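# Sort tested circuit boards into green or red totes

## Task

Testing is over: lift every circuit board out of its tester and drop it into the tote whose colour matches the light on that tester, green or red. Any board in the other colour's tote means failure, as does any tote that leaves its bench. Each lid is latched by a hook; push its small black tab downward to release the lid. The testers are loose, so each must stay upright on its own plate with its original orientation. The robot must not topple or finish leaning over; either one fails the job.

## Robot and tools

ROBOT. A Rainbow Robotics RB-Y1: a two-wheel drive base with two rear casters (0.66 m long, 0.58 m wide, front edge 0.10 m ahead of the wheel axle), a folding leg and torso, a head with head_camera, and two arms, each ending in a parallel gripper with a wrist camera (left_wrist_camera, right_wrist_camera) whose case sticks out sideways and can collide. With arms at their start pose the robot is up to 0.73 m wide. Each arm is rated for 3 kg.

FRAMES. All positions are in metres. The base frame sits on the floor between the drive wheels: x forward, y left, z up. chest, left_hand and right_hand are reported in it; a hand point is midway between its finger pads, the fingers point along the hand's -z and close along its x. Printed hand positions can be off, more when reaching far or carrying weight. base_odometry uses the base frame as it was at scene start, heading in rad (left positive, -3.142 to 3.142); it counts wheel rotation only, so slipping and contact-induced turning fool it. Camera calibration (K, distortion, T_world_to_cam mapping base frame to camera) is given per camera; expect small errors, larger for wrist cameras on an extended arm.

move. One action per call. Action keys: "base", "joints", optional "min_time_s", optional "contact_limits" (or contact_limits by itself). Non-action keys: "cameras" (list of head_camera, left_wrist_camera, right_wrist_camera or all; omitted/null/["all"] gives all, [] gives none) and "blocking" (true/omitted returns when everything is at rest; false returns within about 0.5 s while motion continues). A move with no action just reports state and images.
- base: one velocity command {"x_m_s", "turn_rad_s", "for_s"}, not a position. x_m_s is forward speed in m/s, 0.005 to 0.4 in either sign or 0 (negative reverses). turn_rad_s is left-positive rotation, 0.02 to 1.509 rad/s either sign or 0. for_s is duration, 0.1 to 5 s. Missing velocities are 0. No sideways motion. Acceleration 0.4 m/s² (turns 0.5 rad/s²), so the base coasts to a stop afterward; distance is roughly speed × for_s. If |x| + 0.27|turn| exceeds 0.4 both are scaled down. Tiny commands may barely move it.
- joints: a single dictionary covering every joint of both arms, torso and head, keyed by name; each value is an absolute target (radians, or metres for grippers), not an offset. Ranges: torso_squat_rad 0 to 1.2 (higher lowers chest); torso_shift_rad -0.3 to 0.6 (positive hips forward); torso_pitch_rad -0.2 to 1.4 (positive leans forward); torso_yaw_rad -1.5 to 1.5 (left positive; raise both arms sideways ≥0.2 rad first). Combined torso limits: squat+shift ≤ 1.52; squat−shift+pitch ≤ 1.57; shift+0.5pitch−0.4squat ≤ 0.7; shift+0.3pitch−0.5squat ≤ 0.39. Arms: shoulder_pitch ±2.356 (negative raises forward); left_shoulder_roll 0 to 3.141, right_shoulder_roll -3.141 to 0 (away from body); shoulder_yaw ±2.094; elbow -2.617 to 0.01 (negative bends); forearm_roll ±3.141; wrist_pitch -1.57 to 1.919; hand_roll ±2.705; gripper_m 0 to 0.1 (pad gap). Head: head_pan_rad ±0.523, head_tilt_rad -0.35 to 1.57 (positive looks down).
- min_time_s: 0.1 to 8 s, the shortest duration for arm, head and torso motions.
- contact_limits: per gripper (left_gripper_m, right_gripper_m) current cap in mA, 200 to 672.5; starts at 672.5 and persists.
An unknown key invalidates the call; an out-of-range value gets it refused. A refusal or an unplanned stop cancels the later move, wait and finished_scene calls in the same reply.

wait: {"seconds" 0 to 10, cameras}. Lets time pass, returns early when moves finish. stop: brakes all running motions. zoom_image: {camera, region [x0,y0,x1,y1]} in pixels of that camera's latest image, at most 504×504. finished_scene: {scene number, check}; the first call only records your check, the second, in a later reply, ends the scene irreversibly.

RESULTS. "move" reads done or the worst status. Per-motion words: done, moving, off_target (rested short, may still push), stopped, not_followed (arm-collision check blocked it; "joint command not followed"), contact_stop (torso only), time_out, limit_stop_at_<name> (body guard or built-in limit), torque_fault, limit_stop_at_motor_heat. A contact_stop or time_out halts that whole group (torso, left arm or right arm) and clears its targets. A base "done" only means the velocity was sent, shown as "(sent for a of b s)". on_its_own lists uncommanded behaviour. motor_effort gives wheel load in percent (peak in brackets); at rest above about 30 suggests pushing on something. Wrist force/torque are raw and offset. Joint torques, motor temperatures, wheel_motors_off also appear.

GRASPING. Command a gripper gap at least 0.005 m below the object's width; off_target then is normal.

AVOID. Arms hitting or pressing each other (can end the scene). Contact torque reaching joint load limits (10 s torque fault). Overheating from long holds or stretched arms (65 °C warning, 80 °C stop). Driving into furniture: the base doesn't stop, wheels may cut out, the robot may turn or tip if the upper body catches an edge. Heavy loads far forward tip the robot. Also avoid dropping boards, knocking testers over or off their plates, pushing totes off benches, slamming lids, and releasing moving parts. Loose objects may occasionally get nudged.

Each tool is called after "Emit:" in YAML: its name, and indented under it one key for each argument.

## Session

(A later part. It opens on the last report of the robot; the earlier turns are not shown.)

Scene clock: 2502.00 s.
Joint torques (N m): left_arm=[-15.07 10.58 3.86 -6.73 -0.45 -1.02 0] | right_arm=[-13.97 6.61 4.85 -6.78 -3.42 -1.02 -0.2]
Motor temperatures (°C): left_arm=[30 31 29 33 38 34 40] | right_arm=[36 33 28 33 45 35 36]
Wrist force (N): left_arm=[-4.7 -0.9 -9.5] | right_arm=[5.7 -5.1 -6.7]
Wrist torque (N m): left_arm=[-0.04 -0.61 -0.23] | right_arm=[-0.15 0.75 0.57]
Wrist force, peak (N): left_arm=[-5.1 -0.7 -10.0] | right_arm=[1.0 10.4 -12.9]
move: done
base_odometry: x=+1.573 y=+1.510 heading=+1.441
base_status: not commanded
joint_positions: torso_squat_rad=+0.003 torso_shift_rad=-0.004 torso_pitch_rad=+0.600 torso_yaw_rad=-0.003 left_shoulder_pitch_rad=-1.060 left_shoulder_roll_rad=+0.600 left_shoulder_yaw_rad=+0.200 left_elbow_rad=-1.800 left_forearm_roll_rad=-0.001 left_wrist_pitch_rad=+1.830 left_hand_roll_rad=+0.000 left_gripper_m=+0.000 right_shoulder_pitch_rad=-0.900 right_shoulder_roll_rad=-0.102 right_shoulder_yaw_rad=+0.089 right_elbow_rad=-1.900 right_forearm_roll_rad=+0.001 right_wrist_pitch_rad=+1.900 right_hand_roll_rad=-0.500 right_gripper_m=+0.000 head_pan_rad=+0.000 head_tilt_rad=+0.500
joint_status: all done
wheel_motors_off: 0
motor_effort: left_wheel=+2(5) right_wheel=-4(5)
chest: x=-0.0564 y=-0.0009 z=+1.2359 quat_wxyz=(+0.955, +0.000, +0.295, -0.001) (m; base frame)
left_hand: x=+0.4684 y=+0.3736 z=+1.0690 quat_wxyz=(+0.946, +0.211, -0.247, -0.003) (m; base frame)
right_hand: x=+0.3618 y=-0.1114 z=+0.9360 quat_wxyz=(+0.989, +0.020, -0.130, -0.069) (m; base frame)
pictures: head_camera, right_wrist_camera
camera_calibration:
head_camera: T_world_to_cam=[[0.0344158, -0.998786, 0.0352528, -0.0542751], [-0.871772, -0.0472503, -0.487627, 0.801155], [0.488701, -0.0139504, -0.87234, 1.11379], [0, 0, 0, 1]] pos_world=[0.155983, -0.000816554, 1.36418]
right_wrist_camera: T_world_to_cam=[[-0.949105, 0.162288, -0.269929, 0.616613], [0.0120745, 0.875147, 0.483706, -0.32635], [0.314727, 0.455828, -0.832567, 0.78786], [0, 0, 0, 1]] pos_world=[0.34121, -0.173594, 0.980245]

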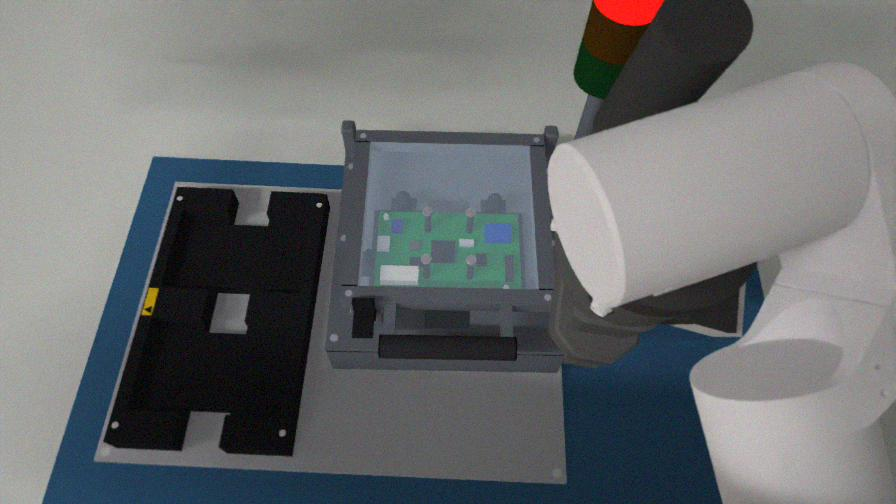

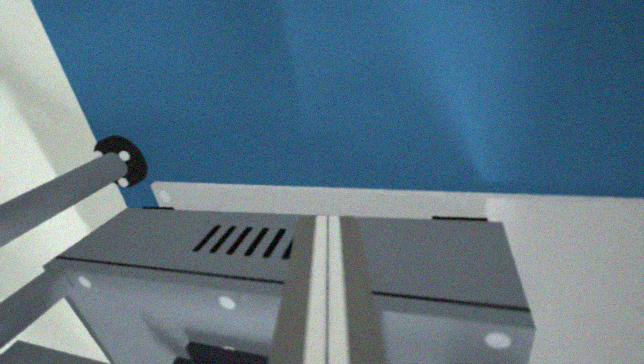

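Emit:
move:
  joints: {"right_shoulder_yaw_rad":-0.3,"right_hand_roll_rad":-0.3}
  cameras: []

Emit:
move:
  joints: {"torso_pitch_rad":0.3,"right_gripper_m":0.034}
  cameras: []

Emit:
move:
  joints: {"right_shoulder_pitch_rad":-1.46,"right_shoulder_roll_rad":-0.037,"right_shoulder_yaw_rad":0.07,"right_elbow_rad":-1.03,"right_forearm_roll_rad":-0.22,"right_wrist_pitch_rad":1.87,"right_hand_roll_rad":-0.6}
  min_time_s: 2
  base: {"x_m_s":-0.1,"for_s":1.0}
  cameras: []

Emit:
move:
  joints: {"torso_pitch_rad":0.49}
  cameras: ["head_camera","right_wrist_camera"]

Scene clock: 2516.50 s.
Joint torques (N m): left_arm=[-14.92 10.4 3.81 -6.74 -0.5 -0.99 0.05] | right_arm=[-13.63 -2.88 0.27 -7.22 -0.31 -0.78 -0.12]
Motor temperatures (°C): left_arm=[30 31 29 33 38 34 40] | right_arm=[36 33 28 33 45 35 36]
Wrist force (N): left_arm=[-4.9 -1.0 -9.7] | right_arm=[1.0 10.0 -12.7]
Wrist torque (N m): left_arm=[-0.02 -0.62 -0.22] | right_arm=[-0.01 0.79 0.48]
Wrist force, peak (N): left_arm=[-4.9 -0.7 -10.1] | right_arm=[0.6 10.9 -13.0]
move: done
base_odometry: x=+1.573 y=+1.510 heading=+1.441
base_status: not commanded
joint_positions: torso_squat_rad=+0.003 torso_shift_rad=-0.004 torso_pitch_rad=+0.600 torso_yaw_rad=-0.002 left_shoulder_pitch_rad=-1.060 left_shoulder_roll_rad=+0.600 left_shoulder_yaw_rad=+0.200 left_elbow_rad=-1.800 left_forearm_roll_rad=-0.001 left_wrist_pitch_rad=+1.830 left_hand_roll_rad=+0.000 left_gripper_m=+0.000 right_shoulder_pitch_rad=-0.900 right_shoulder_roll_rad=-0.100 right_shoulder_yaw_rad=-0.300 right_elbow_rad=-1.900 right_forearm_roll_rad=+0.000 right_wrist_pitch_rad=+1.900 right_hand_roll_rad=-0.300 right_gripper_m=+0.000 head_pan_rad=+0.000 head_tilt_rad=+0.500
joint_status: all done
wheel_motors_off: 0
motor_effort: left_wheel=+4(4) right_wheel=-4(5)
chest: x=-0.0564 y=-0.0008 z=+1.2359 quat_wxyz=(+0.955, +0.000, +0.295, -0.001) (m; base frame)
left_hand: x=+0.4683 y=+0.3738 z=+1.0690 quat_wxyz=(+0.946, +0.211, -0.247, -0.003) (m; base frame)
right_hand: x=+0.3795 y=-0.2184 z=+0.9380 quat_wxyz=(+0.978, +0.034, -0.127, -0.162) (m; base frame)
pictures: none
No camera images: "cameras" was empty.

Scene clock: 2518.27 s.
Joint torques (N m): left_arm=[-17.37 10.13 3.49 -5.39 -0.38 -1.39 0.03] | right_arm=[-17.64 -4.43 0.58 -6.58 -0.32 -1.27 -0.16]
Motor temperatures (°C): left_arm=[30 31 29 33 38 34 40] | right_arm=[36 33 28 33 45 35 36]
Wrist force (N): left_arm=[-6.2 -0.6 -8.7] | right_arm=[-0.9 9.5 -12.1]
Wrist torque (N m): left_arm=[-0.06 -0.69 -0.22] | right_arm=[0.01 0.68 0.48]
Wrist force, peak (N): left_arm=[-4.8 -0.9 -10.3] | right_arm=[0.6 10.2 -13.0]
move: done
base_odometry: x=+1.573 y=+1.510 heading=+1.441
base_status: not commanded
joint_positions: torso_squat_rad=+0.003 torso_shift_rad=-0.004 torso_pitch_rad=+0.300 torso_yaw_rad=-0.002 left_shoulder_pitch_rad=-1.060 left_shoulder_roll_rad=+0.600 left_shoulder_yaw_rad=+0.200 left_elbow_rad=-1.800 left_forearm_roll_rad=-0.001 left_wrist_pitch_rad=+1.830 left_hand_roll_rad=+0.000 left_gripper_m=+0.000 right_shoulder_pitch_rad=-0.900 right_shoulder_roll_rad=-0.100 right_shoulder_yaw_rad=-0.300 right_elbow_rad=-1.900 right_forearm_roll_rad=+0.000 right_wrist_pitch_rad=+1.900 right_hand_roll_rad=-0.300 right_gripper_m=+0.034 head_pan_rad=+0.000 head_tilt_rad=+0.500
joint_status: all done
wheel_motors_off: 0
motor_effort: left_wheel=+4(5) right_wheel=-2(6)
chest: x=-0.1397 y=-0.0008 z=+1.2761 quat_wxyz=(+0.989, +0.000, +0.149, -0.001) (m; base frame)
left_hand: x=+0.4109 y=+0.3737 z=+1.2717 quat_wxyz=(+0.898, +0.209, -0.386, +0.029) (m; base frame)
right_hand: x=+0.3648 y=-0.2185 z=+1.1203 quat_wxyz=(+0.948, +0.057, -0.272, -0.155) (m; base frame)
pictures: none
No camera images: "cameras" was empty.

Scene clock: 2520.57 s.
Joint torques (N m): left_arm=[-17.26 9.91 3.41 -5.51 -0.43 -1.31 0.08] | right_arm=[-22.87 -3.4 -1.27 -6.86 0.08 -0.64 -0.15]
Motor temperatures (°C): left_arm=[30 31 29 33 38 34 40] | right_arm=[36 33 28 33 45 35 36]
Wrist force (N): left_arm=[-6.1 -0.6 -8.7] | right_arm=[0.9 10.2 -12.6]
Wrist torque (N m): left_arm=[-0.05 -0.68 -0.20] | right_arm=[-0.01 0.78 0.50]
Wrist force, peak (N): left_arm=[-6.4 -0.5 -9.0] | right_arm=[1.0 10.9 -12.5]
move: done
base_odometry: x=+1.560 y=+1.411 heading=+1.440
base_status: done (sent for 1 of 1 s)
joint_positions: torso_squat_rad=+0.003 torso_shift_rad=-0.004 torso_pitch_rad=+0.300 torso_yaw_rad=-0.002 left_shoulder_pitch_rad=-1.060 left_shoulder_roll_rad=+0.600 left_shoulder_yaw_rad=+0.200 left_elbow_rad=-1.800 left_forearm_roll_rad=-0.001 left_wrist_pitch_rad=+1.830 left_hand_roll_rad=+0.000 left_gripper_m=+0.000 right_shoulder_pitch_rad=-1.460 right_shoulder_roll_rad=-0.037 right_shoulder_yaw_rad=+0.070 right_elbow_rad=-1.030 right_forearm_roll_rad=-0.220 right_wrist_pitch_rad=+1.870 right_hand_roll_rad=-0.600 right_gripper_m=+0.034 head_pan_rad=+0.000 head_tilt_rad=+0.500
joint_status: all done
wheel_motors_off: 0
motor_effort: left_wheel=-1(21) right_wheel=+1(24)
chest: x=-0.1397 y=-0.0008 z=+1.2761 quat_wxyz=(+0.989, +0.000, +0.149, -0.001) (m; base frame)
left_hand: x=+0.4109 y=+0.3737 z=+1.2717 quat_wxyz=(+0.898, +0.209, -0.386, +0.029) (m; base frame)
right_hand: x=+0.3802 y=-0.0059 z=+1.1194 quat_wxyz=(+0.994, +0.029, -0.101, -0.029) (m; base frame)
pictures: none
No camera images: "cameras" was empty.

Scene clock: 2522.00 s.
Joint torques (N m): left_arm=[-16.08 10.24 3.73 -6.26 -0.44 -1.21 0.02] | right_arm=[-21.64 -1.58 -0.85 -7.46 -0.09 -0.32 -0.15]
Motor temperatures (°C): left_arm=[30 31 29 33 38 34 40] | right_arm=[36 33 28 33 45 35 36]
Wrist force (N): left_arm=[-5.2 -0.7 -9.3] | right_arm=[1.9 10.4 -13.0]
Wrist torque (N m): left_arm=[-0.06 -0.63 -0.22] | right_arm=[-0.03 0.83 0.51]
Wrist force, peak (N): left_arm=[-5.3 -1.0 -9.8] | right_arm=[1.9 10.3 -13.4]
move: done
base_odometry: x=+1.560 y=+1.411 heading=+1.440
base_status: not commanded
joint_positions: torso_squat_rad=+0.003 torso_shift_rad=-0.004 torso_pitch_rad=+0.490 torso_yaw_rad=-0.002 left_shoulder_pitch_rad=-1.060 left_shoulder_roll_rad=+0.600 left_shoulder_yaw_rad=+0.200 left_elbow_rad=-1.800 left_forearm_roll_rad=-0.001 left_wrist_pitch_rad=+1.830 left_hand_roll_rad=+0.000 left_gripper_m=+0.000 right_shoulder_pitch_rad=-1.460 right_shoulder_roll_rad=-0.037 right_shoulder_yaw_rad=+0.070 right_elbow_rad=-1.030 right_forearm_roll_rad=-0.220 right_wrist_pitch_rad=+1.870 right_hand_roll_rad=-0.600 right_gripper_m=+0.034 head_pan_rad=+0.000 head_tilt_rad=+0.500
joint_status: all done
wheel_motors_off: 0
motor_effort: left_wheel=-3(4) right_wheel=+0(2)
chest: x=-0.0854 y=-0.0008 z=+1.2535 quat_wxyz=(+0.970, +0.000, +0.243, -0.001) (m; base frame)
left_hand: x=+0.4544 y=+0.3738 z=+1.1451 quat_wxyz=(+0.931, +0.211, -0.299, +0.009) (m; base frame)
right_hand: x=+0.3955 y=-0.0058 z=+1.0013 quat_wxyz=(+0.999, +0.026, -0.007, -0.031) (m; base frame)
pictures: head_camera, right_wrist_camera
camera_calibration:
head_camera: T_world_to_cam=[[0.0305009, -0.998778, 0.0388753, -0.0586576], [-0.813059, -0.0474142, -0.580247, 0.905553], [0.581382, -0.0139099, -0.813512, 1.07751], [0, 0, 0, 1]] pos_world=[0.111613, -0.000661887, 1.40429]
right_wrist_camera: T_world_to_cam=[[-0.996137, 0.0834796, -0.0272412, 0.424166], [0.0594159, 0.869185, 0.490905, -0.476772], [0.0646581, 0.48739, -0.870787, 0.920876], [0, 0, 0, 1]] pos_world=[0.391313, -0.0698322, 1.04749]

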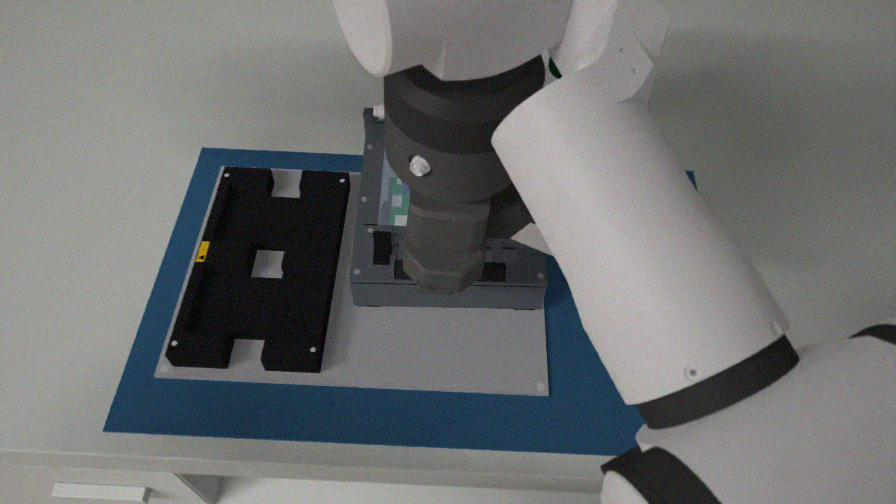

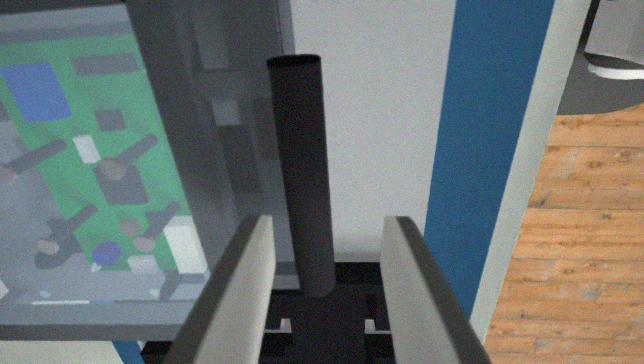

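Emit:
move:
  base: {"x_m_s":0.05,"for_s":0.2}
  joints: {"right_shoulder_roll_rad":-0.057}
  cameras: []

Emit:
move:
  joints: {"torso_pitch_rad":0.525}
  cameras: ["head_camera","right_wrist_camera"]

Scene clock: 2528.27 s.
Joint torques (N m): left_arm=[-15.97 10.41 3.7 -6.36 -0.53 -1.16 0.1] | right_arm=[-21.76 -2.92 -1.55 -7.59 -0.06 -0.23 -0.26]
Motor temperatures (°C): left_arm=[30 31 29 33 38 34 40] | right_arm=[36 33 28 33 45 35 36]
Wrist force (N): left_arm=[-5.2 -0.7 -9.4] | right_arm=[2.2 10.1 -13.0]
Wrist torque (N m): left_arm=[-0.05 -0.63 -0.21] | right_arm=[0.01 0.85 0.52]
Wrist force, peak (N): left_arm=[-5.1 -0.8 -9.9] | right_arm=[1.3 11.6 -12.8]
move: done
base_odometry: x=+1.561 y=+1.421 heading=+1.440
base_status: done (sent for 0.2 of 0.2 s)
joint_positions: torso_squat_rad=+0.003 torso_shift_rad=-0.004 torso_pitch_rad=+0.490 torso_yaw_rad=-0.002 left_shoulder_pitch_rad=-1.060 left_shoulder_roll_rad=+0.600 left_shoulder_yaw_rad=+0.200 left_elbow_rad=-1.800 left_forearm_roll_rad=-0.001 left_wrist_pitch_rad=+1.830 left_hand_roll_rad=+0.000 left_gripper_m=+0.000 right_shoulder_pitch_rad=-1.460 right_shoulder_roll_rad=-0.057 right_shoulder_yaw_rad=+0.070 right_elbow_rad=-1.030 right_forearm_roll_rad=-0.220 right_wrist_pitch_rad=+1.870 right_hand_roll_rad=-0.600 right_gripper_m=+0.034 head_pan_rad=+0.000 head_tilt_rad=+0.500
joint_status: all done
wheel_motors_off: 0
motor_effort: left_wheel=+0(30) right_wheel=+2(24)
chest: x=-0.0855 y=-0.0008 z=+1.2535 quat_wxyz=(+0.970, +0.000, +0.242, -0.001) (m; base frame)
left_hand: x=+0.4544 y=+0.3738 z=+1.1452 quat_wxyz=(+0.931, +0.211, -0.299, +0.009) (m; base frame)
right_hand: x=+0.4008 y=-0.0160 z=+1.0021 quat_wxyz=(+0.999, +0.021, -0.010, -0.039) (m; base frame)
pictures: none
No camera images: "cameras" was empty.

Scene clock: 2529.13 s.
Joint torques (N m): left_arm=[-15.58 10.68 3.76 -6.56 -0.53 -1.12 0.1] | right_arm=[-0.33 0.84 -0.92 4.26 -1.2 -3.58 0.02]
Motor temperatures (°C): left_arm=[30 31 29 33 38 34 40] | right_arm=[36 33 28 33 45 35 36]
Wrist force (N): left_arm=[-5.0 -0.8 -9.5] | right_arm=[-10.4 2.2 48.1]
Wrist torque (N m): left_arm=[-0.04 -0.63 -0.22] | right_arm=[-0.73 -0.14 0.24]
Wrist force, peak (N): left_arm=[-5.4 -1.5 -10.2] | right_arm=[-16.7 0.9 64.3]
move: done
base_odometry: x=+1.561 y=+1.421 heading=+1.440
base_status: not commanded
joint_positions: torso_squat_rad=+0.003 torso_shift_rad=-0.005 torso_pitch_rad=+0.522 torso_yaw_rad=-0.002 left_shoulder_pitch_rad=-1.060 left_shoulder_roll_rad=+0.600 left_shoulder_yaw_rad=+0.200 left_elbow_rad=-1.800 left_forearm_roll_rad=-0.001 left_wrist_pitch_rad=+1.830 left_hand_roll_rad=+0.000 left_gripper_m=+0.000 right_shoulder_pitch_rad=-1.466 right_shoulder_roll_rad=-0.058 right_shoulder_yaw_rad=+0.070 right_elbow_rad=-1.033 right_forearm_roll_rad=-0.220 right_wrist_pitch_rad=+1.871 right_hand_roll_rad=-0.600 right_gripper_m=+0.034 head_pan_rad=+0.000 head_tilt_rad=+0.500
joint_status: all done
wheel_motors_off: 0
motor_effort: left_wheel=+3(4) right_wheel=+5(6)
chest: x=-0.0775 y=-0.0008 z=+1.2487 quat_wxyz=(+0.966, +0.000, +0.258, -0.001) (m; base frame)
left_hand: x=+0.4586 y=+0.3737 z=+1.1230 quat_wxyz=(+0.935, +0.211, -0.284, +0.006) (m; base frame)
right_hand: x=+0.4022 y=-0.0154 z=+0.9849 quat_wxyz=(+0.999, +0.021, +0.002, -0.038) (m; base frame)
pictures: head_camera, right_wrist_camera
camera_calibration:
head_camera: T_world_to_cam=[[0.0315971, -0.998783, 0.037869, -0.0574317], [-0.831262, -0.0472973, -0.553864, 0.874798], [0.554982, -0.0139786, -0.831745, 1.08974], [0, 0, 0, 1]] pos_world=[0.124218, -0.000753237, 1.39308]
right_wrist_camera: T_world_to_cam=[[-0.995219, 0.097146, -0.0101182, 0.41424], [0.0803178, 0.872937, 0.481175, -0.459567], [0.0555768, 0.478062, -0.876566, 0.920074], [0, 0, 0, 1]] pos_world=[0.398036, -0.0789203, 1.03183]

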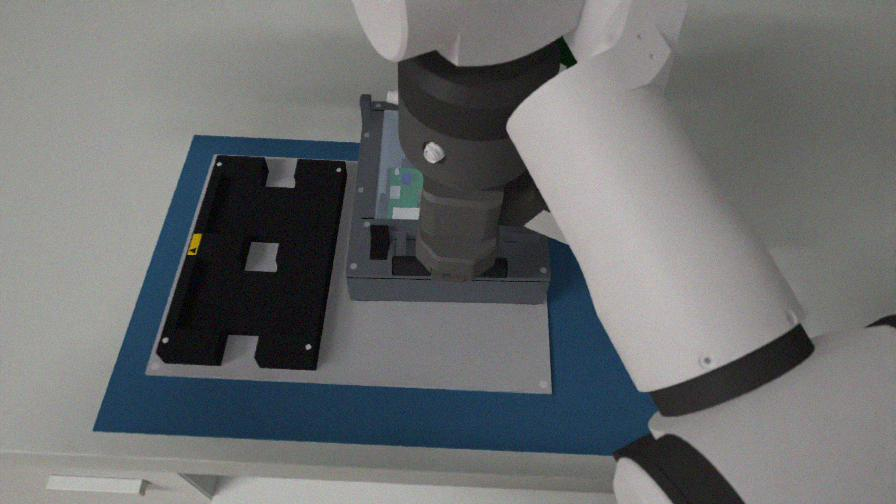

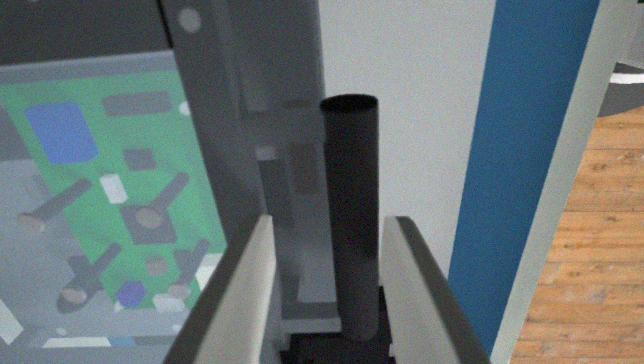

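Emit:
move:
  joints: {"torso_pitch_rad":0.485}
  cameras: []

Emit:
move:
  base: {"x_m_s":-0.03,"for_s":0.2}
  cameras: []

Emit:
move:
  joints: {"torso_pitch_rad":0.53}
  cameras: ["right_wrist_camera"]

Scene clock: 2536.40 s.
Joint torques (N m): left_arm=[-16.14 10.57 3.81 -6.27 -0.47 -1.18 0.1] | right_arm=[-20.06 -0.5 -0.82 -6.9 -0.27 -0.45 0]
Motor temperatures (°C): left_arm=[30 31 29 33 38 34 40] | right_arm=[36 33 28 33 45 35 36]
Wrist force (N): left_arm=[-5.4 -0.6 -9.0] | right_arm=[1.8 10.4 -12.7]
Wrist torque (N m): left_arm=[-0.06 -0.66 -0.22] | right_arm=[-0.03 0.81 0.53]
Wrist force, peak (N): left_arm=[-5.3 -1.0 -10.1] | right_arm=[-12.6 0.9 51.5]
move: done
base_odometry: x=+1.561 y=+1.421 heading=+1.440
base_status: not commanded
joint_positions: torso_squat_rad=+0.003 torso_shift_rad=-0.004 torso_pitch_rad=+0.485 torso_yaw_rad=-0.002 left_shoulder_pitch_rad=-1.060 left_shoulder_roll_rad=+0.600 left_shoulder_yaw_rad=+0.200 left_elbow_rad=-1.800 left_forearm_roll_rad=-0.001 left_wrist_pitch_rad=+1.830 left_hand_roll_rad=+0.000 left_gripper_m=+0.000 right_shoulder_pitch_rad=-1.461 right_shoulder_roll_rad=-0.058 right_shoulder_yaw_rad=+0.070 right_elbow_rad=-1.030 right_forearm_roll_rad=-0.220 right_wrist_pitch_rad=+1.870 right_hand_roll_rad=-0.600 right_gripper_m=+0.034 head_pan_rad=+0.000 head_tilt_rad=+0.500
joint_status: all done
wheel_motors_off: 0
motor_effort: left_wheel=+3(4) right_wheel=+3(5)
chest: x=-0.0869 y=-0.0008 z=+1.2543 quat_wxyz=(+0.971, +0.000, +0.240, -0.001) (m; base frame)
left_hand: x=+0.4535 y=+0.3737 z=+1.1487 quat_wxyz=(+0.930, +0.211, -0.301, +0.010) (m; base frame)
right_hand: x=+0.4009 y=-0.0163 z=+1.0057 quat_wxyz=(+0.999, +0.021, -0.013, -0.039) (m; base frame)
pictures: none
No camera images: "cameras" was empty.

Scene clock: 2537.27 s.
Joint torques (N m): left_arm=[-16.41 10.59 3.97 -6.28 -0.54 -1.22 0.06] | right_arm=[-20.56 -0.98 -0.63 -7.31 -0.28 -0.37 0.03]
Motor temperatures (°C): left_arm=[30 31 29 33 38 34 40] | right_arm=[36 33 28 33 45 35 36]
Wrist force (N): left_arm=[-5.3 -0.6 -9.5] | right_arm=[2.2 10.2 -13.0]
Wrist torque (N m): left_arm=[-0.06 -0.64 -0.22] | right_arm=[0.01 0.86 0.51]
Wrist force, peak (N): left_arm=[-5.5 -0.8 -9.7] | right_arm=[2.3 10.3 -13.3]
move: done
base_odometry: x=+1.560 y=+1.415 heading=+1.440
base_status: done (sent for 0.2 of 0.2 s)
joint_positions: torso_squat_rad=+0.003 torso_shift_rad=-0.004 torso_pitch_rad=+0.485 torso_yaw_rad=-0.002 left_shoulder_pitch_rad=-1.060 left_shoulder_roll_rad=+0.600 left_shoulder_yaw_rad=+0.200 left_elbow_rad=-1.800 left_forearm_roll_rad=-0.001 left_wrist_pitch_rad=+1.830 left_hand_roll_rad=+0.000 left_gripper_m=+0.000 right_shoulder_pitch_rad=-1.461 right_shoulder_roll_rad=-0.057 right_shoulder_yaw_rad=+0.070 right_elbow_rad=-1.030 right_forearm_roll_rad=-0.220 right_wrist_pitch_rad=+1.870 right_hand_roll_rad=-0.600 right_gripper_m=+0.034 head_pan_rad=+0.000 head_tilt_rad=+0.500
joint_status: not commanded
wheel_motors_off: 0
motor_effort: left_wheel=-4(20) right_wheel=+0(17)
chest: x=-0.0868 y=-0.0008 z=+1.2543 quat_wxyz=(+0.971, +0.000, +0.240, -0.001) (m; base frame)
left_hand: x=+0.4535 y=+0.3738 z=+1.1486 quat_wxyz=(+0.930, +0.211, -0.301, +0.010) (m; base frame)
right_hand: x=+0.4009 y=-0.0163 z=+1.0055 quat_wxyz=(+0.999, +0.021, -0.013, -0.039) (m; base frame)
pictures: none
No camera images: "cameras" was empty.

Scene clock: 2538.10 s.
Joint torques (N m): left_arm=[-15.87 10.7 3.93 -6.54 -0.56 -1.02 0.08] | right_arm=[-20.65 -0.74 -0.64 -7.58 -0.31 -0.3 -0.03]
Motor temperatures (°C): left_arm=[30 31 29 33 38 34 40] | right_arm=[36 33 28 33 45 35 36]
Wrist force (N): left_arm=[-5.0 -0.8 -9.6] | right_arm=[2.0 10.3 -12.5]
Wrist torque (N m): left_arm=[-0.05 -0.64 -0.23] | right_arm=[-0.02 0.81 0.51]
Wrist force, peak (N): left_arm=[-5.2 -1.1 -9.9] | right_arm=[2.4 10.3 -13.2]
move: done
base_odometry: x=+1.560 y=+1.415 heading=+1.440
base_status: not commanded
joint_positions: torso_squat_rad=+0.003 torso_shift_rad=-0.004 torso_pitch_rad=+0.530 torso_yaw_rad=-0.002 left_shoulder_pitch_rad=-1.060 left_shoulder_roll_rad=+0.600 left_shoulder_yaw_rad=+0.200 left_elbow_rad=-1.800 left_forearm_roll_rad=-0.001 left_wrist_pitch_rad=+1.830 left_hand_roll_rad=+0.000 left_gripper_m=+0.000 right_shoulder_pitch_rad=-1.460 right_shoulder_roll_rad=-0.057 right_shoulder_yaw_rad=+0.070 right_elbow_rad=-1.030 right_forearm_roll_rad=-0.220 right_wrist_pitch_rad=+1.870 right_hand_roll_rad=-0.600 right_gripper_m=+0.034 head_pan_rad=+0.000 head_tilt_rad=+0.500
joint_status: all done
wheel_motors_off: 0
motor_effort: left_wheel=-4(6) right_wheel=+2(2)
chest: x=-0.0746 y=-0.0008 z=+1.2475 quat_wxyz=(+0.965, +0.000, +0.262, -0.001) (m; base frame)
left_hand: x=+0.4604 y=+0.3738 z=+1.1175 quat_wxyz=(+0.936, +0.211, -0.280, +0.005) (m; base frame)
right_hand: x=+0.4014 y=-0.0162 z=+0.9769 quat_wxyz=(+0.999, +0.020, +0.010, -0.039) (m; base frame)
pictures: right_wrist_camera
camera_calibration:
right_wrist_camera: T_world_to_cam=[[-0.995109, 0.0986785, 0.00458328, 0.399011], [0.088819, 0.873446, 0.478753, -0.455927], [0.0432394, 0.476818, -0.877938, 0.919724], [0, 0, 0, 1]] pos_world=[0.397786, -0.0796868, 1.02391]

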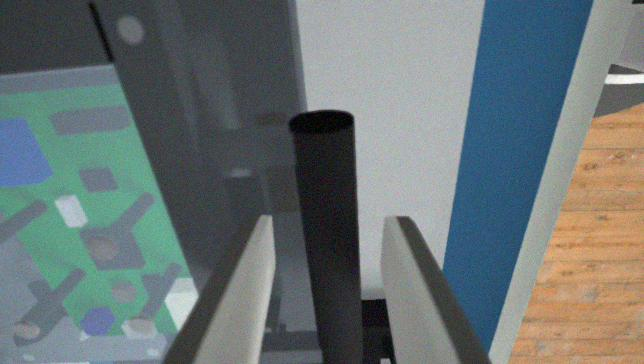

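Emit:
move:
  joints: {"torso_pitch_rad":0.545}
  cameras: []

Emit:
move:
  joints: {"right_gripper_m":0.005}
  cameras: ["right_wrist_camera","head_camera"]

Scene clock: 2544.50 s.
Joint torques (N m): left_arm=[-15.67 10.4 3.9 -6.57 -0.54 -1.06 0.06] | right_arm=[-20.69 -0.61 -0.4 -7.64 -0.23 -0.18 0.03]
Motor temperatures (°C): left_arm=[30 31 29 33 38 34 40] | right_arm=[36 33 28 33 45 35 36]
Wrist force (N): left_arm=[-4.9 -0.9 -9.8] | right_arm=[2.3 10.2 -12.8]
Wrist torque (N m): left_arm=[-0.04 -0.61 -0.21] | right_arm=[-0.01 0.85 0.53]
Wrist force, peak (N): left_arm=[-5.0 -1.5 -10.1] | right_arm=[2.7 10.5 -13.4]
move: done
base_odometry: x=+1.560 y=+1.415 heading=+1.440
base_status: not commanded
joint_positions: torso_squat_rad=+0.003 torso_shift_rad=-0.004 torso_pitch_rad=+0.545 torso_yaw_rad=-0.002 left_shoulder_pitch_rad=-1.060 left_shoulder_roll_rad=+0.600 left_shoulder_yaw_rad=+0.200 left_elbow_rad=-1.800 left_forearm_roll_rad=-0.001 left_wrist_pitch_rad=+1.830 left_hand_roll_rad=+0.000 left_gripper_m=+0.000 right_shoulder_pitch_rad=-1.460 right_shoulder_roll_rad=-0.057 right_shoulder_yaw_rad=+0.070 right_elbow_rad=-1.030 right_forearm_roll_rad=-0.220 right_wrist_pitch_rad=+1.870 right_hand_roll_rad=-0.600 right_gripper_m=+0.034 head_pan_rad=+0.000 head_tilt_rad=+0.500
joint_status: all done
wheel_motors_off: 0
motor_effort: left_wheel=-6(7) right_wheel=+0(3)
chest: x=-0.0707 y=-0.0008 z=+1.2451 quat_wxyz=(+0.963, +0.000, +0.269, -0.001) (m; base frame)
left_hand: x=+0.4624 y=+0.3738 z=+1.1072 quat_wxyz=(+0.938, +0.211, -0.273, +0.003) (m; base frame)
right_hand: x=+0.4012 y=-0.0162 z=+0.9674 quat_wxyz=(+0.999, +0.020, +0.017, -0.039) (m; base frame)
pictures: none
No camera images: "cameras" was empty.

Scene clock: 2545.30 s.
Joint torques (N m): left_arm=[-15.67 10.78 3.98 -6.63 -0.51 -1.01 0.06] | right_arm=[-22.11 -2.52 -0.8 -8.27 0.89 -2.29 -0.51]
Motor temperatures (°C): left_arm=[30 31 29 33 38 34 40] | right_arm=[36 33 28 33 45 35 36]
Wrist force (N): left_arm=[-5.1 -1.2 -9.2] | right_arm=[-6.6 8.2 -10.9]
Wrist torque (N m): left_arm=[0.00 -0.65 -0.22] | right_arm=[0.02 1.11 1.29]
Wrist force, peak (N): left_arm=[-4.8 -1.1 -10.0] | right_arm=[-6.0 9.0 -14.1]
move: off_target
base_odometry: x=+1.560 y=+1.415 heading=+1.440
base_status: not commanded
joint_positions: torso_squat_rad=+0.003 torso_shift_rad=-0.004 torso_pitch_rad=+0.545 torso_yaw_rad=-0.002 left_shoulder_pitch_rad=-1.060 left_shoulder_roll_rad=+0.600 left_shoulder_yaw_rad=+0.200 left_elbow_rad=-1.800 left_forearm_roll_rad=-0.001 left_wrist_pitch_rad=+1.830 left_hand_roll_rad=+0.000 left_gripper_m=+0.000 right_shoulder_pitch_rad=-1.460 right_shoulder_roll_rad=-0.057 right_shoulder_yaw_rad=+0.070 right_elbow_rad=-1.030 right_forearm_roll_rad=-0.220 right_wrist_pitch_rad=+1.871 right_hand_roll_rad=-0.600 right_gripper_m=+0.015 head_pan_rad=+0.000 head_tilt_rad=+0.500
joint_status: right_gripper_m off_target (ended at +0.015, target +0.005)
wheel_motors_off: 0
motor_effort: left_wheel=-6(6) right_wheel=+1(2)
chest: x=-0.0708 y=-0.0008 z=+1.2451 quat_wxyz=(+0.963, +0.000, +0.269, -0.001) (m; base frame)
left_hand: x=+0.4623 y=+0.3738 z=+1.1073 quat_wxyz=(+0.938, +0.211, -0.273, +0.003) (m; base frame)
right_hand: x=+0.4008 y=-0.0160 z=+0.9674 quat_wxyz=(+0.999, +0.020, +0.018, -0.039) (m; base frame)
pictures: head_camera, right_wrist_camera
camera_calibration:
head_camera: T_world_to_cam=[[0.0326071, -0.998778, 0.037134, -0.0564634], [-0.8436, -0.0474272, -0.534873, 0.853915], [0.53598, -0.0138856, -0.844116, 1.09709], [0, 0, 0, 1]] pos_world=[0.134187, -0.000661818, 1.3849]
right_wrist_camera: T_world_to_cam=[[-0.994965, 0.0981219, 0.0203967, 0.383051], [0.0959239, 0.873443, 0.477384, -0.45302], [0.0290264, 0.476937, -0.878458, 0.917511], [0, 0, 0, 1]] pos_world=[0.397946, -0.0794933, 1.01445]

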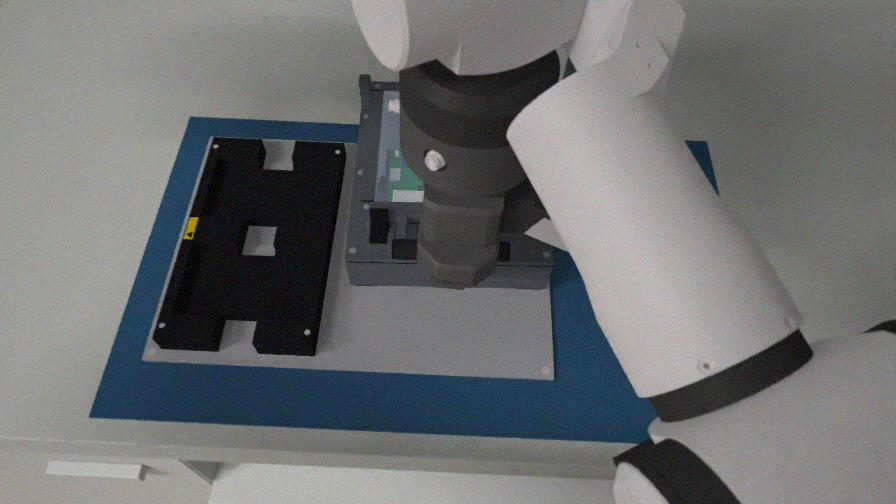

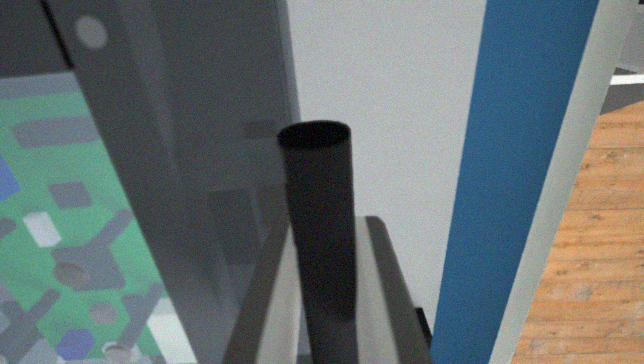

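Emit:
move:
  base: {"x_m_s":-0.03,"for_s":0.85}
  cameras: ["right_wrist_camera","head_camera"]

Scene clock: 2550.70 s.
Joint torques (N m): left_arm=[-15.6 10.86 3.94 -6.65 -0.5 -1.11 0.14] | right_arm=[-21.38 -1.49 -0.8 -7.78 0.09 -0.4 -0.48]
Motor temperatures (°C): left_arm=[30 31 29 33 38 34 40] | right_arm=[36 33 28 33 45 35 36]
Wrist force (N): left_arm=[-5.0 -1.0 -10.0] | right_arm=[0.1 9.8 -9.7]
Wrist torque (N m): left_arm=[-0.03 -0.63 -0.19] | right_arm=[0.05 1.06 0.64]
Wrist force, peak (N): left_arm=[-5.0 -1.0 -10.0] | right_arm=[7.7 11.8 -24.1]
move: done
base_odometry: x=+1.557 y=+1.389 heading=+1.440
base_status: done (sent for 0.87 of 0.87 s)
joint_positions: torso_squat_rad=+0.003 torso_shift_rad=-0.004 torso_pitch_rad=+0.545 torso_yaw_rad=-0.002 left_shoulder_pitch_rad=-1.060 left_shoulder_roll_rad=+0.600 left_shoulder_yaw_rad=+0.200 left_elbow_rad=-1.800 left_forearm_roll_rad=-0.001 left_wrist_pitch_rad=+1.830 left_hand_roll_rad=+0.000 left_gripper_m=+0.000 right_shoulder_pitch_rad=-1.460 right_shoulder_roll_rad=-0.057 right_shoulder_yaw_rad=+0.070 right_elbow_rad=-1.030 right_forearm_roll_rad=-0.220 right_wrist_pitch_rad=+1.870 right_hand_roll_rad=-0.600 right_gripper_m=+0.014 head_pan_rad=+0.000 head_tilt_rad=+0.500
joint_status: not commanded
wheel_motors_off: 0
motor_effort: left_wheel=+0(23) right_wheel=-2(18)
chest: x=-0.0707 y=-0.0008 z=+1.2451 quat_wxyz=(+0.963, +0.000, +0.269, -0.001) (m; base frame)
left_hand: x=+0.4623 y=+0.3738 z=+1.1072 quat_wxyz=(+0.938, +0.211, -0.273, +0.003) (m; base frame)
right_hand: x=+0.4011 y=-0.0161 z=+0.9674 quat_wxyz=(+0.999, +0.020, +0.017, -0.039) (m; base frame)
pictures: head_camera, right_wrist_camera
camera_calibration:
head_camera: T_world_to_cam=[[0.0326538, -0.998777, 0.0371254, -0.0564422], [-0.843662, -0.0474604, -0.534773, 0.853865], [0.535881, -0.013859, -0.84418, 1.09709], [0, 0, 0, 1]] pos_world=[0.134309, -0.000643837, 1.38486]
right_wrist_camera: T_world_to_cam=[[-0.99496, 0.0983193, 0.0197151, 0.384028], [0.0957706, 0.873431, 0.477438, -0.452987], [0.0297216, 0.47692, -0.878444, 0.917241], [0, 0, 0, 1]] pos_world=[0.398213, -0.0795551, 1.01445]

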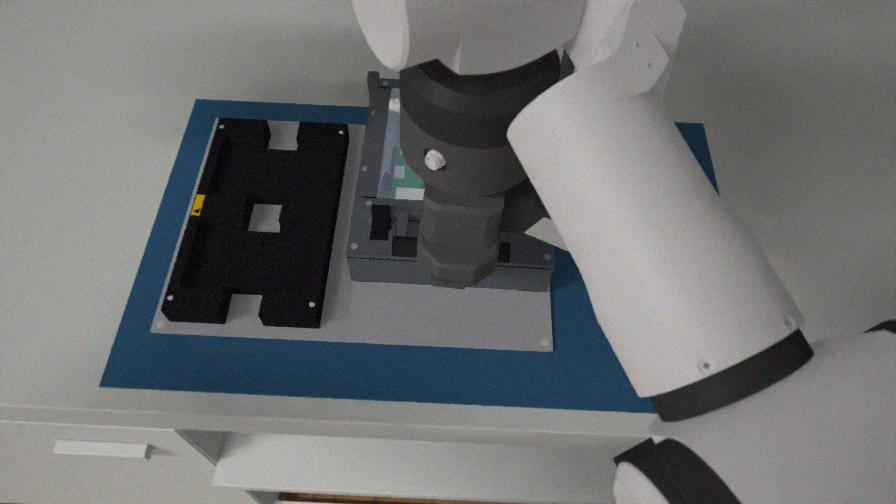

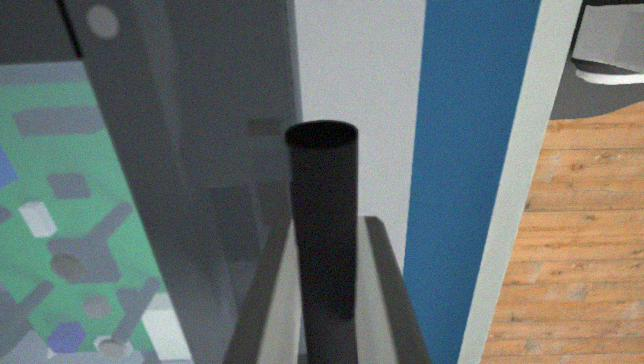

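Emit:
move:
  joints: {"torso_pitch_rad":0.53}
  cameras: ["head_camera","right_wrist_camera"]

Scene clock: 2558.47 s.
Joint torques (N m): left_arm=[-15.9 10.72 3.75 -6.53 -0.47 -1.01 0.07] | right_arm=[-26.11 -2.36 -0.87 -10.49 0.48 -0.55 -0.43]
Motor temperatures (°C): left_arm=[30 31 29 33 38 34 40] | right_arm=[36 33 28 33 45 35 36]
Wrist force (N): left_arm=[-4.9 -0.5 -9.6] | right_arm=[2.2 10.3 -26.3]
Wrist torque (N m): left_arm=[-0.09 -0.62 -0.21] | right_arm=[0.10 1.21 0.86]
Wrist force, peak (N): left_arm=[-5.1 -0.8 -10.0] | right_arm=[9.5 11.2 -29.3]
move: done
base_odometry: x=+1.557 y=+1.389 heading=+1.440
base_status: not commanded
joint_positions: torso_squat_rad=+0.003 torso_shift_rad=-0.004 torso_pitch_rad=+0.530 torso_yaw_rad=-0.002 left_shoulder_pitch_rad=-1.060 left_shoulder_roll_rad=+0.600 left_shoulder_yaw_rad=+0.200 left_elbow_rad=-1.800 left_forearm_roll_rad=-0.001 left_wrist_pitch_rad=+1.830 left_hand_roll_rad=+0.000 left_gripper_m=+0.000 right_shoulder_pitch_rad=-1.459 right_shoulder_roll_rad=-0.057 right_shoulder_yaw_rad=+0.070 right_elbow_rad=-1.029 right_forearm_roll_rad=-0.220 right_wrist_pitch_rad=+1.870 right_hand_roll_rad=-0.600 right_gripper_m=+0.014 head_pan_rad=+0.000 head_tilt_rad=+0.500
joint_status: all done
wheel_motors_off: 0
motor_effort: left_wheel=+0(1) right_wheel=-5(6)
chest: x=-0.0744 y=-0.0008 z=+1.2474 quat_wxyz=(+0.965, +0.000, +0.262, -0.001) (m; base frame)
left_hand: x=+0.4605 y=+0.3738 z=+1.1173 quat_wxyz=(+0.936, +0.211, -0.280, +0.005) (m; base frame)
right_hand: x=+0.4008 y=-0.0163 z=+0.9759 quat_wxyz=(+0.999, +0.020, +0.011, -0.039) (m; base frame)
pictures: head_camera, right_wrist_camera
camera_calibration:
head_camera: T_world_to_cam=[[0.0321023, -0.998777, 0.0375952, -0.0570339], [-0.835801, -0.0474529, -0.546977, 0.867748], [0.548093, -0.0138629, -0.836303, 1.09212], [0, 0, 0, 1]] pos_world=[0.128512, -0.000647147, 1.39013]
right_wrist_camera: T_world_to_cam=[[-0.995109, 0.0985304, 0.00712219, 0.395973], [0.0899189, 0.87356, 0.478337, -0.455419], [0.0409091, 0.476638, -0.878147, 0.920009], [0, 0, 0, 1]] pos_world=[0.39735, -0.0796908, 1.02293]

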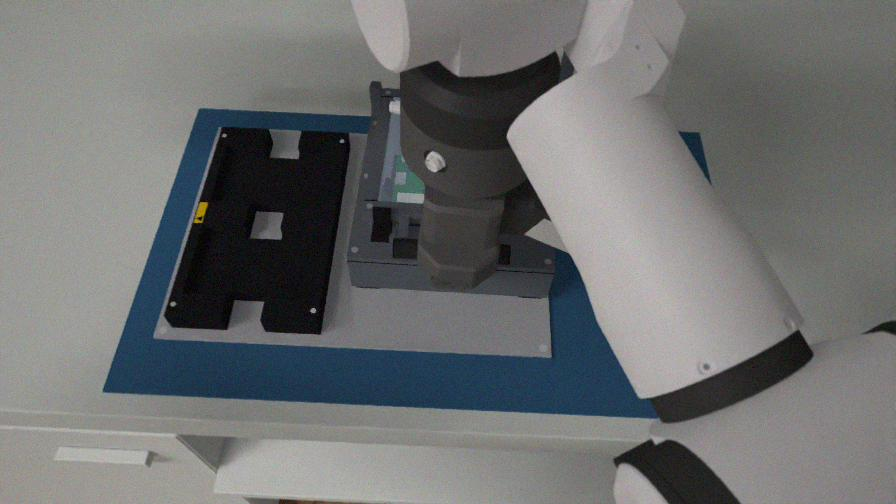

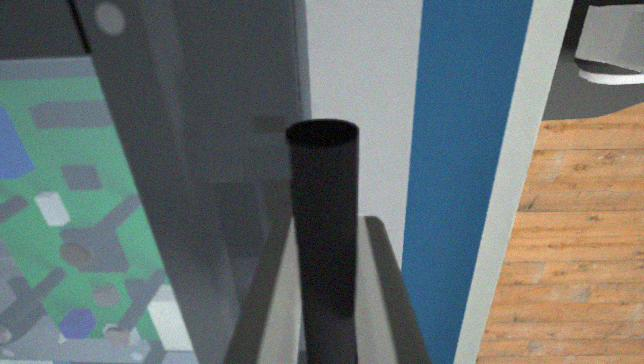

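Emit:
move:
  joints: {"torso_pitch_rad":0.515}
  cameras: ["head_camera"]

Emit:
zoom_image:
  camera: "head_camera"
  region: [330, 70, 580, 330]

Scene clock: 2577.67 s.
Joint torques (N m): left_arm=[-15.93 10.63 3.86 -6.42 -0.45 -1.1 0.02] | right_arm=[-26.48 -3.11 -1.21 -10.75 0.8 -0.95 -0.51]
Motor temperatures (°C): left_arm=[30 31 29 33 38 34 40] | right_arm=[36 33 28 33 45 35 36]
Wrist force (N): left_arm=[-5.1 -0.8 -9.5] | right_arm=[-1.9 11.0 -24.6]
Wrist torque (N m): left_arm=[-0.04 -0.64 -0.20] | right_arm=[0.09 1.33 0.82]
Wrist force, peak (N): left_arm=[-5.2 -0.9 -9.8] | right_arm=[8.0 12.4 -30.5]
move: done
base_odometry: x=+1.557 y=+1.389 heading=+1.440
base_status: not commanded
joint_positions: torso_squat_rad=+0.003 torso_shift_rad=-0.004 torso_pitch_rad=+0.515 torso_yaw_rad=-0.002 left_shoulder_pitch_rad=-1.060 left_shoulder_roll_rad=+0.600 left_shoulder_yaw_rad=+0.200 left_elbow_rad=-1.800 left_forearm_roll_rad=-0.001 left_wrist_pitch_rad=+1.830 left_hand_roll_rad=+0.000 left_gripper_m=+0.000 right_shoulder_pitch_rad=-1.459 right_shoulder_roll_rad=-0.057 right_shoulder_yaw_rad=+0.070 right_elbow_rad=-1.029 right_forearm_roll_rad=-0.220 right_wrist_pitch_rad=+1.870 right_hand_roll_rad=-0.600 right_gripper_m=+0.014 head_pan_rad=+0.000 head_tilt_rad=+0.500
joint_status: all done
wheel_motors_off: 0
motor_effort: left_wheel=-1(2) right_wheel=-5(6)
chest: x=-0.0784 y=-0.0008 z=+1.2497 quat_wxyz=(+0.967, +0.000, +0.255, -0.001) (m; base frame)
left_hand: x=+0.4584 y=+0.3738 z=+1.1276 quat_wxyz=(+0.934, +0.211, -0.287, +0.006) (m; base frame)
right_hand: x=+0.4008 y=-0.0162 z=+0.9853 quat_wxyz=(+0.999, +0.020, +0.004, -0.039) (m; base frame)
pictures: head_camera
camera_calibration:
head_camera: T_world_to_cam=[[0.0315265, -0.998778, 0.0380709, -0.0576335], [-0.827518, -0.0474448, -0.559431, 0.881875], [0.560553, -0.0138675, -0.828002, 1.08686], [0, 0, 0, 1]] pos_world=[0.122343, -0.0006507, 1.39546]

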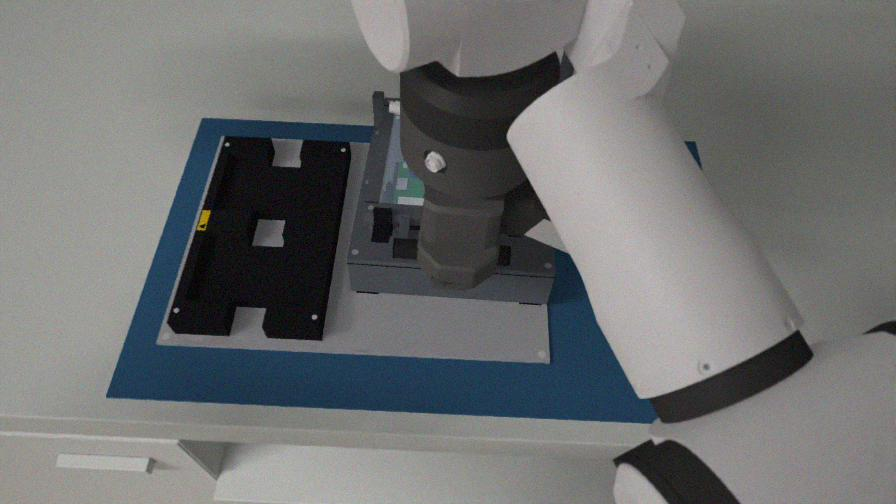

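Scaled by 1.938 from the camera's 896x504 image, which has a finer 1280x720 frame.

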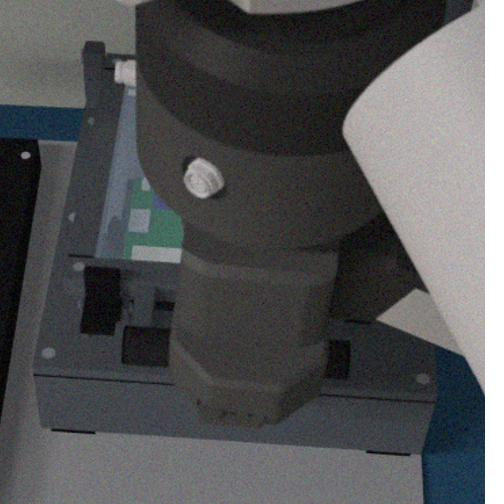

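Emit:
move:
  joints: {"torso_pitch_rad":0.548}
  min_time_s: 1.5
  cameras: []

Emit:
move:
  joints: {"right_gripper_m":0.034}
  cameras: []

Emit:
move:
  joints: {"torso_pitch_rad":0.3}
  cameras: []

Emit:
move:
  joints: {"right_shoulder_pitch_rad":-0.9,"right_elbow_rad":-1.9,"right_shoulder_roll_rad":-0.3,"right_shoulder_yaw_rad":-0.5,"right_forearm_roll_rad":0,"right_wrist_pitch_rad":1.9,"right_hand_roll_rad":-0.3}
  base: {"x_m_s":0.05,"for_s":0.4}
  cameras: ["head_camera"]

Emit:
zoom_image:
  camera: "head_camera"
  region: [320, 180, 600, 420]

Scene clock: 2606.33 s.
Joint torques (N m): left_arm=[-15.54 10.81 3.9 -6.51 -0.49 -1 0.04] | right_arm=[-19.63 -4.6 -1.55 -6.52 1.3 -3.97 -0.46]
Motor temperatures (°C): left_arm=[30 31 29 33 38 34 40] | right_arm=[37 33 28 33 45 35 36]
Wrist force (N): left_arm=[-4.9 -0.7 -9.4] | right_arm=[-14.9 5.1 6.0]
Wrist torque (N m): left_arm=[-0.06 -0.62 -0.22] | right_arm=[-0.17 0.80 0.83]
Wrist force, peak (N): left_arm=[-5.2 -0.9 -9.9] | right_arm=[2.0 10.6 -27.3]
move: done
base_odometry: x=+1.557 y=+1.389 heading=+1.440
base_status: not commanded
joint_positions: torso_squat_rad=+0.003 torso_shift_rad=-0.005 torso_pitch_rad=+0.547 torso_yaw_rad=-0.002 left_shoulder_pitch_rad=-1.060 left_shoulder_roll_rad=+0.600 left_shoulder_yaw_rad=+0.200 left_elbow_rad=-1.800 left_forearm_roll_rad=-0.001 left_wrist_pitch_rad=+1.830 left_hand_roll_rad=+0.000 left_gripper_m=+0.000 right_shoulder_pitch_rad=-1.461 right_shoulder_roll_rad=-0.056 right_shoulder_yaw_rad=+0.070 right_elbow_rad=-1.030 right_forearm_roll_rad=-0.220 right_wrist_pitch_rad=+1.871 right_hand_roll_rad=-0.600 right_gripper_m=+0.014 head_pan_rad=+0.000 head_tilt_rad=+0.500
joint_status: all done
wheel_motors_off: 0
motor_effort: left_wheel=-1(1) right_wheel=-5(7)
chest: x=-0.0705 y=-0.0008 z=+1.2448 quat_wxyz=(+0.963, +0.000, +0.270, -0.001) (m; base frame)
left_hand: x=+0.4623 y=+0.3738 z=+1.1059 quat_wxyz=(+0.939, +0.211, -0.272, +0.003) (m; base frame)
right_hand: x=+0.4005 y=-0.0157 z=+0.9664 quat_wxyz=(+0.999, +0.020, +0.018, -0.039) (m; base frame)
pictures: none
No camera images: "cameras" was empty.

Scene clock: 2607.03 s.
Joint torques (N m): left_arm=[-15.55 10.36 3.75 -6.53 -0.48 -1.02 0.11] | right_arm=[-19.75 -3.91 -1.25 -7.08 0.22 -0.27 -0.42]
Motor temperatures (°C): left_arm=[30 31 29 33 38 34 40] | right_arm=[37 33 28 33 45 35 36]
Wrist force (N): left_arm=[-5.1 -0.9 -9.5] | right_arm=[2.5 10.4 -12.9]
Wrist torque (N m): left_arm=[-0.02 -0.64 -0.21] | right_arm=[-0.03 0.88 0.52]
Wrist force, peak (N): left_arm=[-5.2 -1.0 -9.9] | right_arm=[2.3 10.6 -12.9]
move: done
base_odometry: x=+1.557 y=+1.389 heading=+1.440
base_status: not commanded
joint_positions: torso_squat_rad=+0.003 torso_shift_rad=-0.004 torso_pitch_rad=+0.548 torso_yaw_rad=-0.002 left_shoulder_pitch_rad=-1.060 left_shoulder_roll_rad=+0.600 left_shoulder_yaw_rad=+0.200 left_elbow_rad=-1.800 left_forearm_roll_rad=-0.001 left_wrist_pitch_rad=+1.830 left_hand_roll_rad=+0.000 left_gripper_m=+0.000 right_shoulder_pitch_rad=-1.461 right_shoulder_roll_rad=-0.057 right_shoulder_yaw_rad=+0.070 right_elbow_rad=-1.030 right_forearm_roll_rad=-0.220 right_wrist_pitch_rad=+1.870 right_hand_roll_rad=-0.600 right_gripper_m=+0.034 head_pan_rad=+0.000 head_tilt_rad=+0.500
joint_status: all done
wheel_motors_off: 0
motor_effort: left_wheel=+1(2) right_wheel=-4(6)
chest: x=-0.0699 y=-0.0008 z=+1.2447 quat_wxyz=(+0.963, +0.000, +0.270, -0.001) (m; base frame)
left_hand: x=+0.4627 y=+0.3738 z=+1.1052 quat_wxyz=(+0.939, +0.211, -0.272, +0.003) (m; base frame)
right_hand: x=+0.4010 y=-0.0157 z=+0.9657 quat_wxyz=(+0.999, +0.020, +0.019, -0.039) (m; base frame)
pictures: none
No camera images: "cameras" was empty.

Scene clock: 2608.63 s.
Joint torques (N m): left_arm=[-17.47 10.26 3.5 -5.52 -0.32 -1.34 0.09] | right_arm=[-22.3 -5.99 -2.2 -7.29 0.4 -0.62 -0.31]
Motor temperatures (°C): left_arm=[30 31 29 33 38 34 40] | right_arm=[37 33 28 33 45 35 36]
Wrist force (N): left_arm=[-6.2 -0.6 -8.4] | right_arm=[1.0 10.2 -12.4]
Wrist torque (N m): left_arm=[-0.06 -0.70 -0.22] | right_arm=[-0.02 0.80 0.49]
Wrist force, peak (N): left_arm=[-5.4 -1.0 -9.7] | right_arm=[2.3 10.8 -13.3]
move: done
base_odometry: x=+1.557 y=+1.389 heading=+1.440
base_status: not commanded
joint_positions: torso_squat_rad=+0.003 torso_shift_rad=-0.004 torso_pitch_rad=+0.300 torso_yaw_rad=-0.002 left_shoulder_pitch_rad=-1.060 left_shoulder_roll_rad=+0.600 left_shoulder_yaw_rad=+0.200 left_elbow_rad=-1.800 left_forearm_roll_rad=-0.001 left_wrist_pitch_rad=+1.830 left_hand_roll_rad=+0.000 left_gripper_m=+0.000 right_shoulder_pitch_rad=-1.460 right_shoulder_roll_rad=-0.057 right_shoulder_yaw_rad=+0.070 right_elbow_rad=-1.030 right_forearm_roll_rad=-0.220 right_wrist_pitch_rad=+1.870 right_hand_roll_rad=-0.600 right_gripper_m=+0.034 head_pan_rad=+0.000 head_tilt_rad=+0.500
joint_status: all done
wheel_motors_off: 0
motor_effort: left_wheel=+1(2) right_wheel=-4(6)
chest: x=-0.1397 y=-0.0008 z=+1.2761 quat_wxyz=(+0.989, +0.000, +0.149, -0.001) (m; base frame)
left_hand: x=+0.4109 y=+0.3737 z=+1.2717 quat_wxyz=(+0.898, +0.209, -0.386, +0.029) (m; base frame)
right_hand: x=+0.3853 y=-0.0159 z=+1.1212 quat_wxyz=(+0.993, +0.025, -0.105, -0.036) (m; base frame)
pictures: none
No camera images: "cameras" was empty.

Scene clock: 2610.57 s.
Joint torques (N m): left_arm=[-17.41 10.37 3.63 -5.49 -0.38 -1.41 0.07] | right_arm=[-17.44 -8.64 0.73 -6.79 -0.22 -1.2 0.11]
Motor temperatures (°C): left_arm=[30 31 29 33 38 34 40] | right_arm=[37 33 28 33 45 35 36]
Wrist force (N): left_arm=[-6.1 -0.7 -8.5] | right_arm=[-1.4 9.7 -11.7]
Wrist torque (N m): left_arm=[-0.04 -0.69 -0.23] | right_arm=[-0.04 0.66 0.49]
Wrist force, peak (N): left_arm=[-6.4 -1.0 -8.9] | right_arm=[0.0 12.3 -12.6]
move: done
base_odometry: x=+1.559 y=+1.409 heading=+1.440
base_status: done (sent for 0.4 of 0.4 s)
joint_positions: torso_squat_rad=+0.003 torso_shift_rad=-0.004 torso_pitch_rad=+0.300 torso_yaw_rad=-0.002 left_shoulder_pitch_rad=-1.060 left_shoulder_roll_rad=+0.600 left_shoulder_yaw_rad=+0.200 left_elbow_rad=-1.800 left_forearm_roll_rad=-0.001 left_wrist_pitch_rad=+1.830 left_hand_roll_rad=+0.000 left_gripper_m=+0.000 right_shoulder_pitch_rad=-0.900 right_shoulder_roll_rad=-0.300 right_shoulder_yaw_rad=-0.500 right_elbow_rad=-1.900 right_forearm_roll_rad=+0.000 right_wrist_pitch_rad=+1.900 right_hand_roll_rad=-0.300 right_gripper_m=+0.034 head_pan_rad=+0.000 head_tilt_rad=+0.500
joint_status: all done
wheel_motors_off: 0
motor_effort: left_wheel=-1(22) right_wheel=+3(33)
chest: x=-0.1397 y=-0.0008 z=+1.2761 quat_wxyz=(+0.989, +0.000, +0.149, -0.001) (m; base frame)
left_hand: x=+0.4110 y=+0.3737 z=+1.2716 quat_wxyz=(+0.898, +0.209, -0.386, +0.029) (m; base frame)
right_hand: x=+0.3608 y=-0.3597 z=+1.1563 quat_wxyz=(+0.910, +0.001, -0.313, -0.272) (m; base frame)
pictures: head_camera
camera_calibration:
head_camera: T_world_to_cam=[[0.0224564, -0.99878, 0.0439753, -0.0655027], [-0.688762, -0.0473384, -0.72344, 1.07464], [0.72464, -0.0140426, -0.688985, 0.988533], [0, 0, 0, 1]] pos_world=[0.0253112, -0.000669536, 1.4614]

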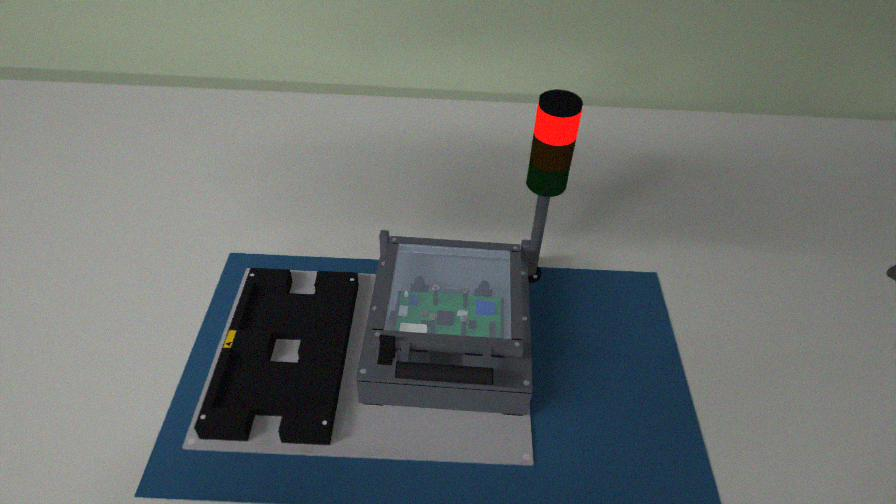

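Scaled by 1.800 from the camera's 896x504 image, which has a finer 1280x720 frame.

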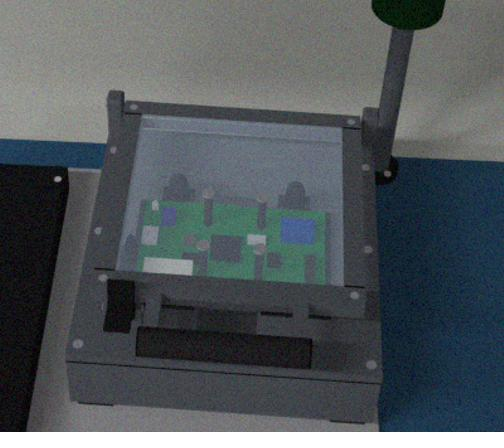

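Emit:
zoom_image:
  camera: "head_camera"
  region: [350, 310, 430, 390]

Scaled by 6.300 from the camera's 896x504 image, which has a finer 1280x720 frame.

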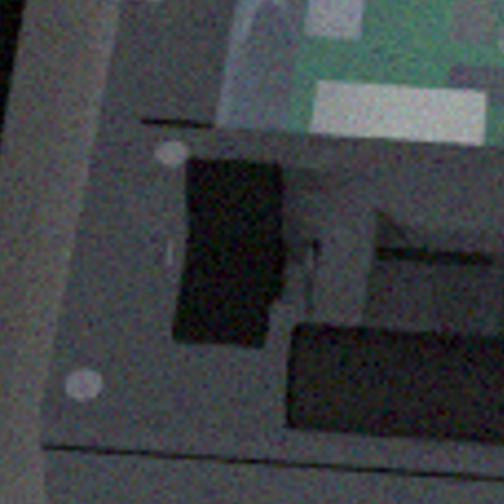

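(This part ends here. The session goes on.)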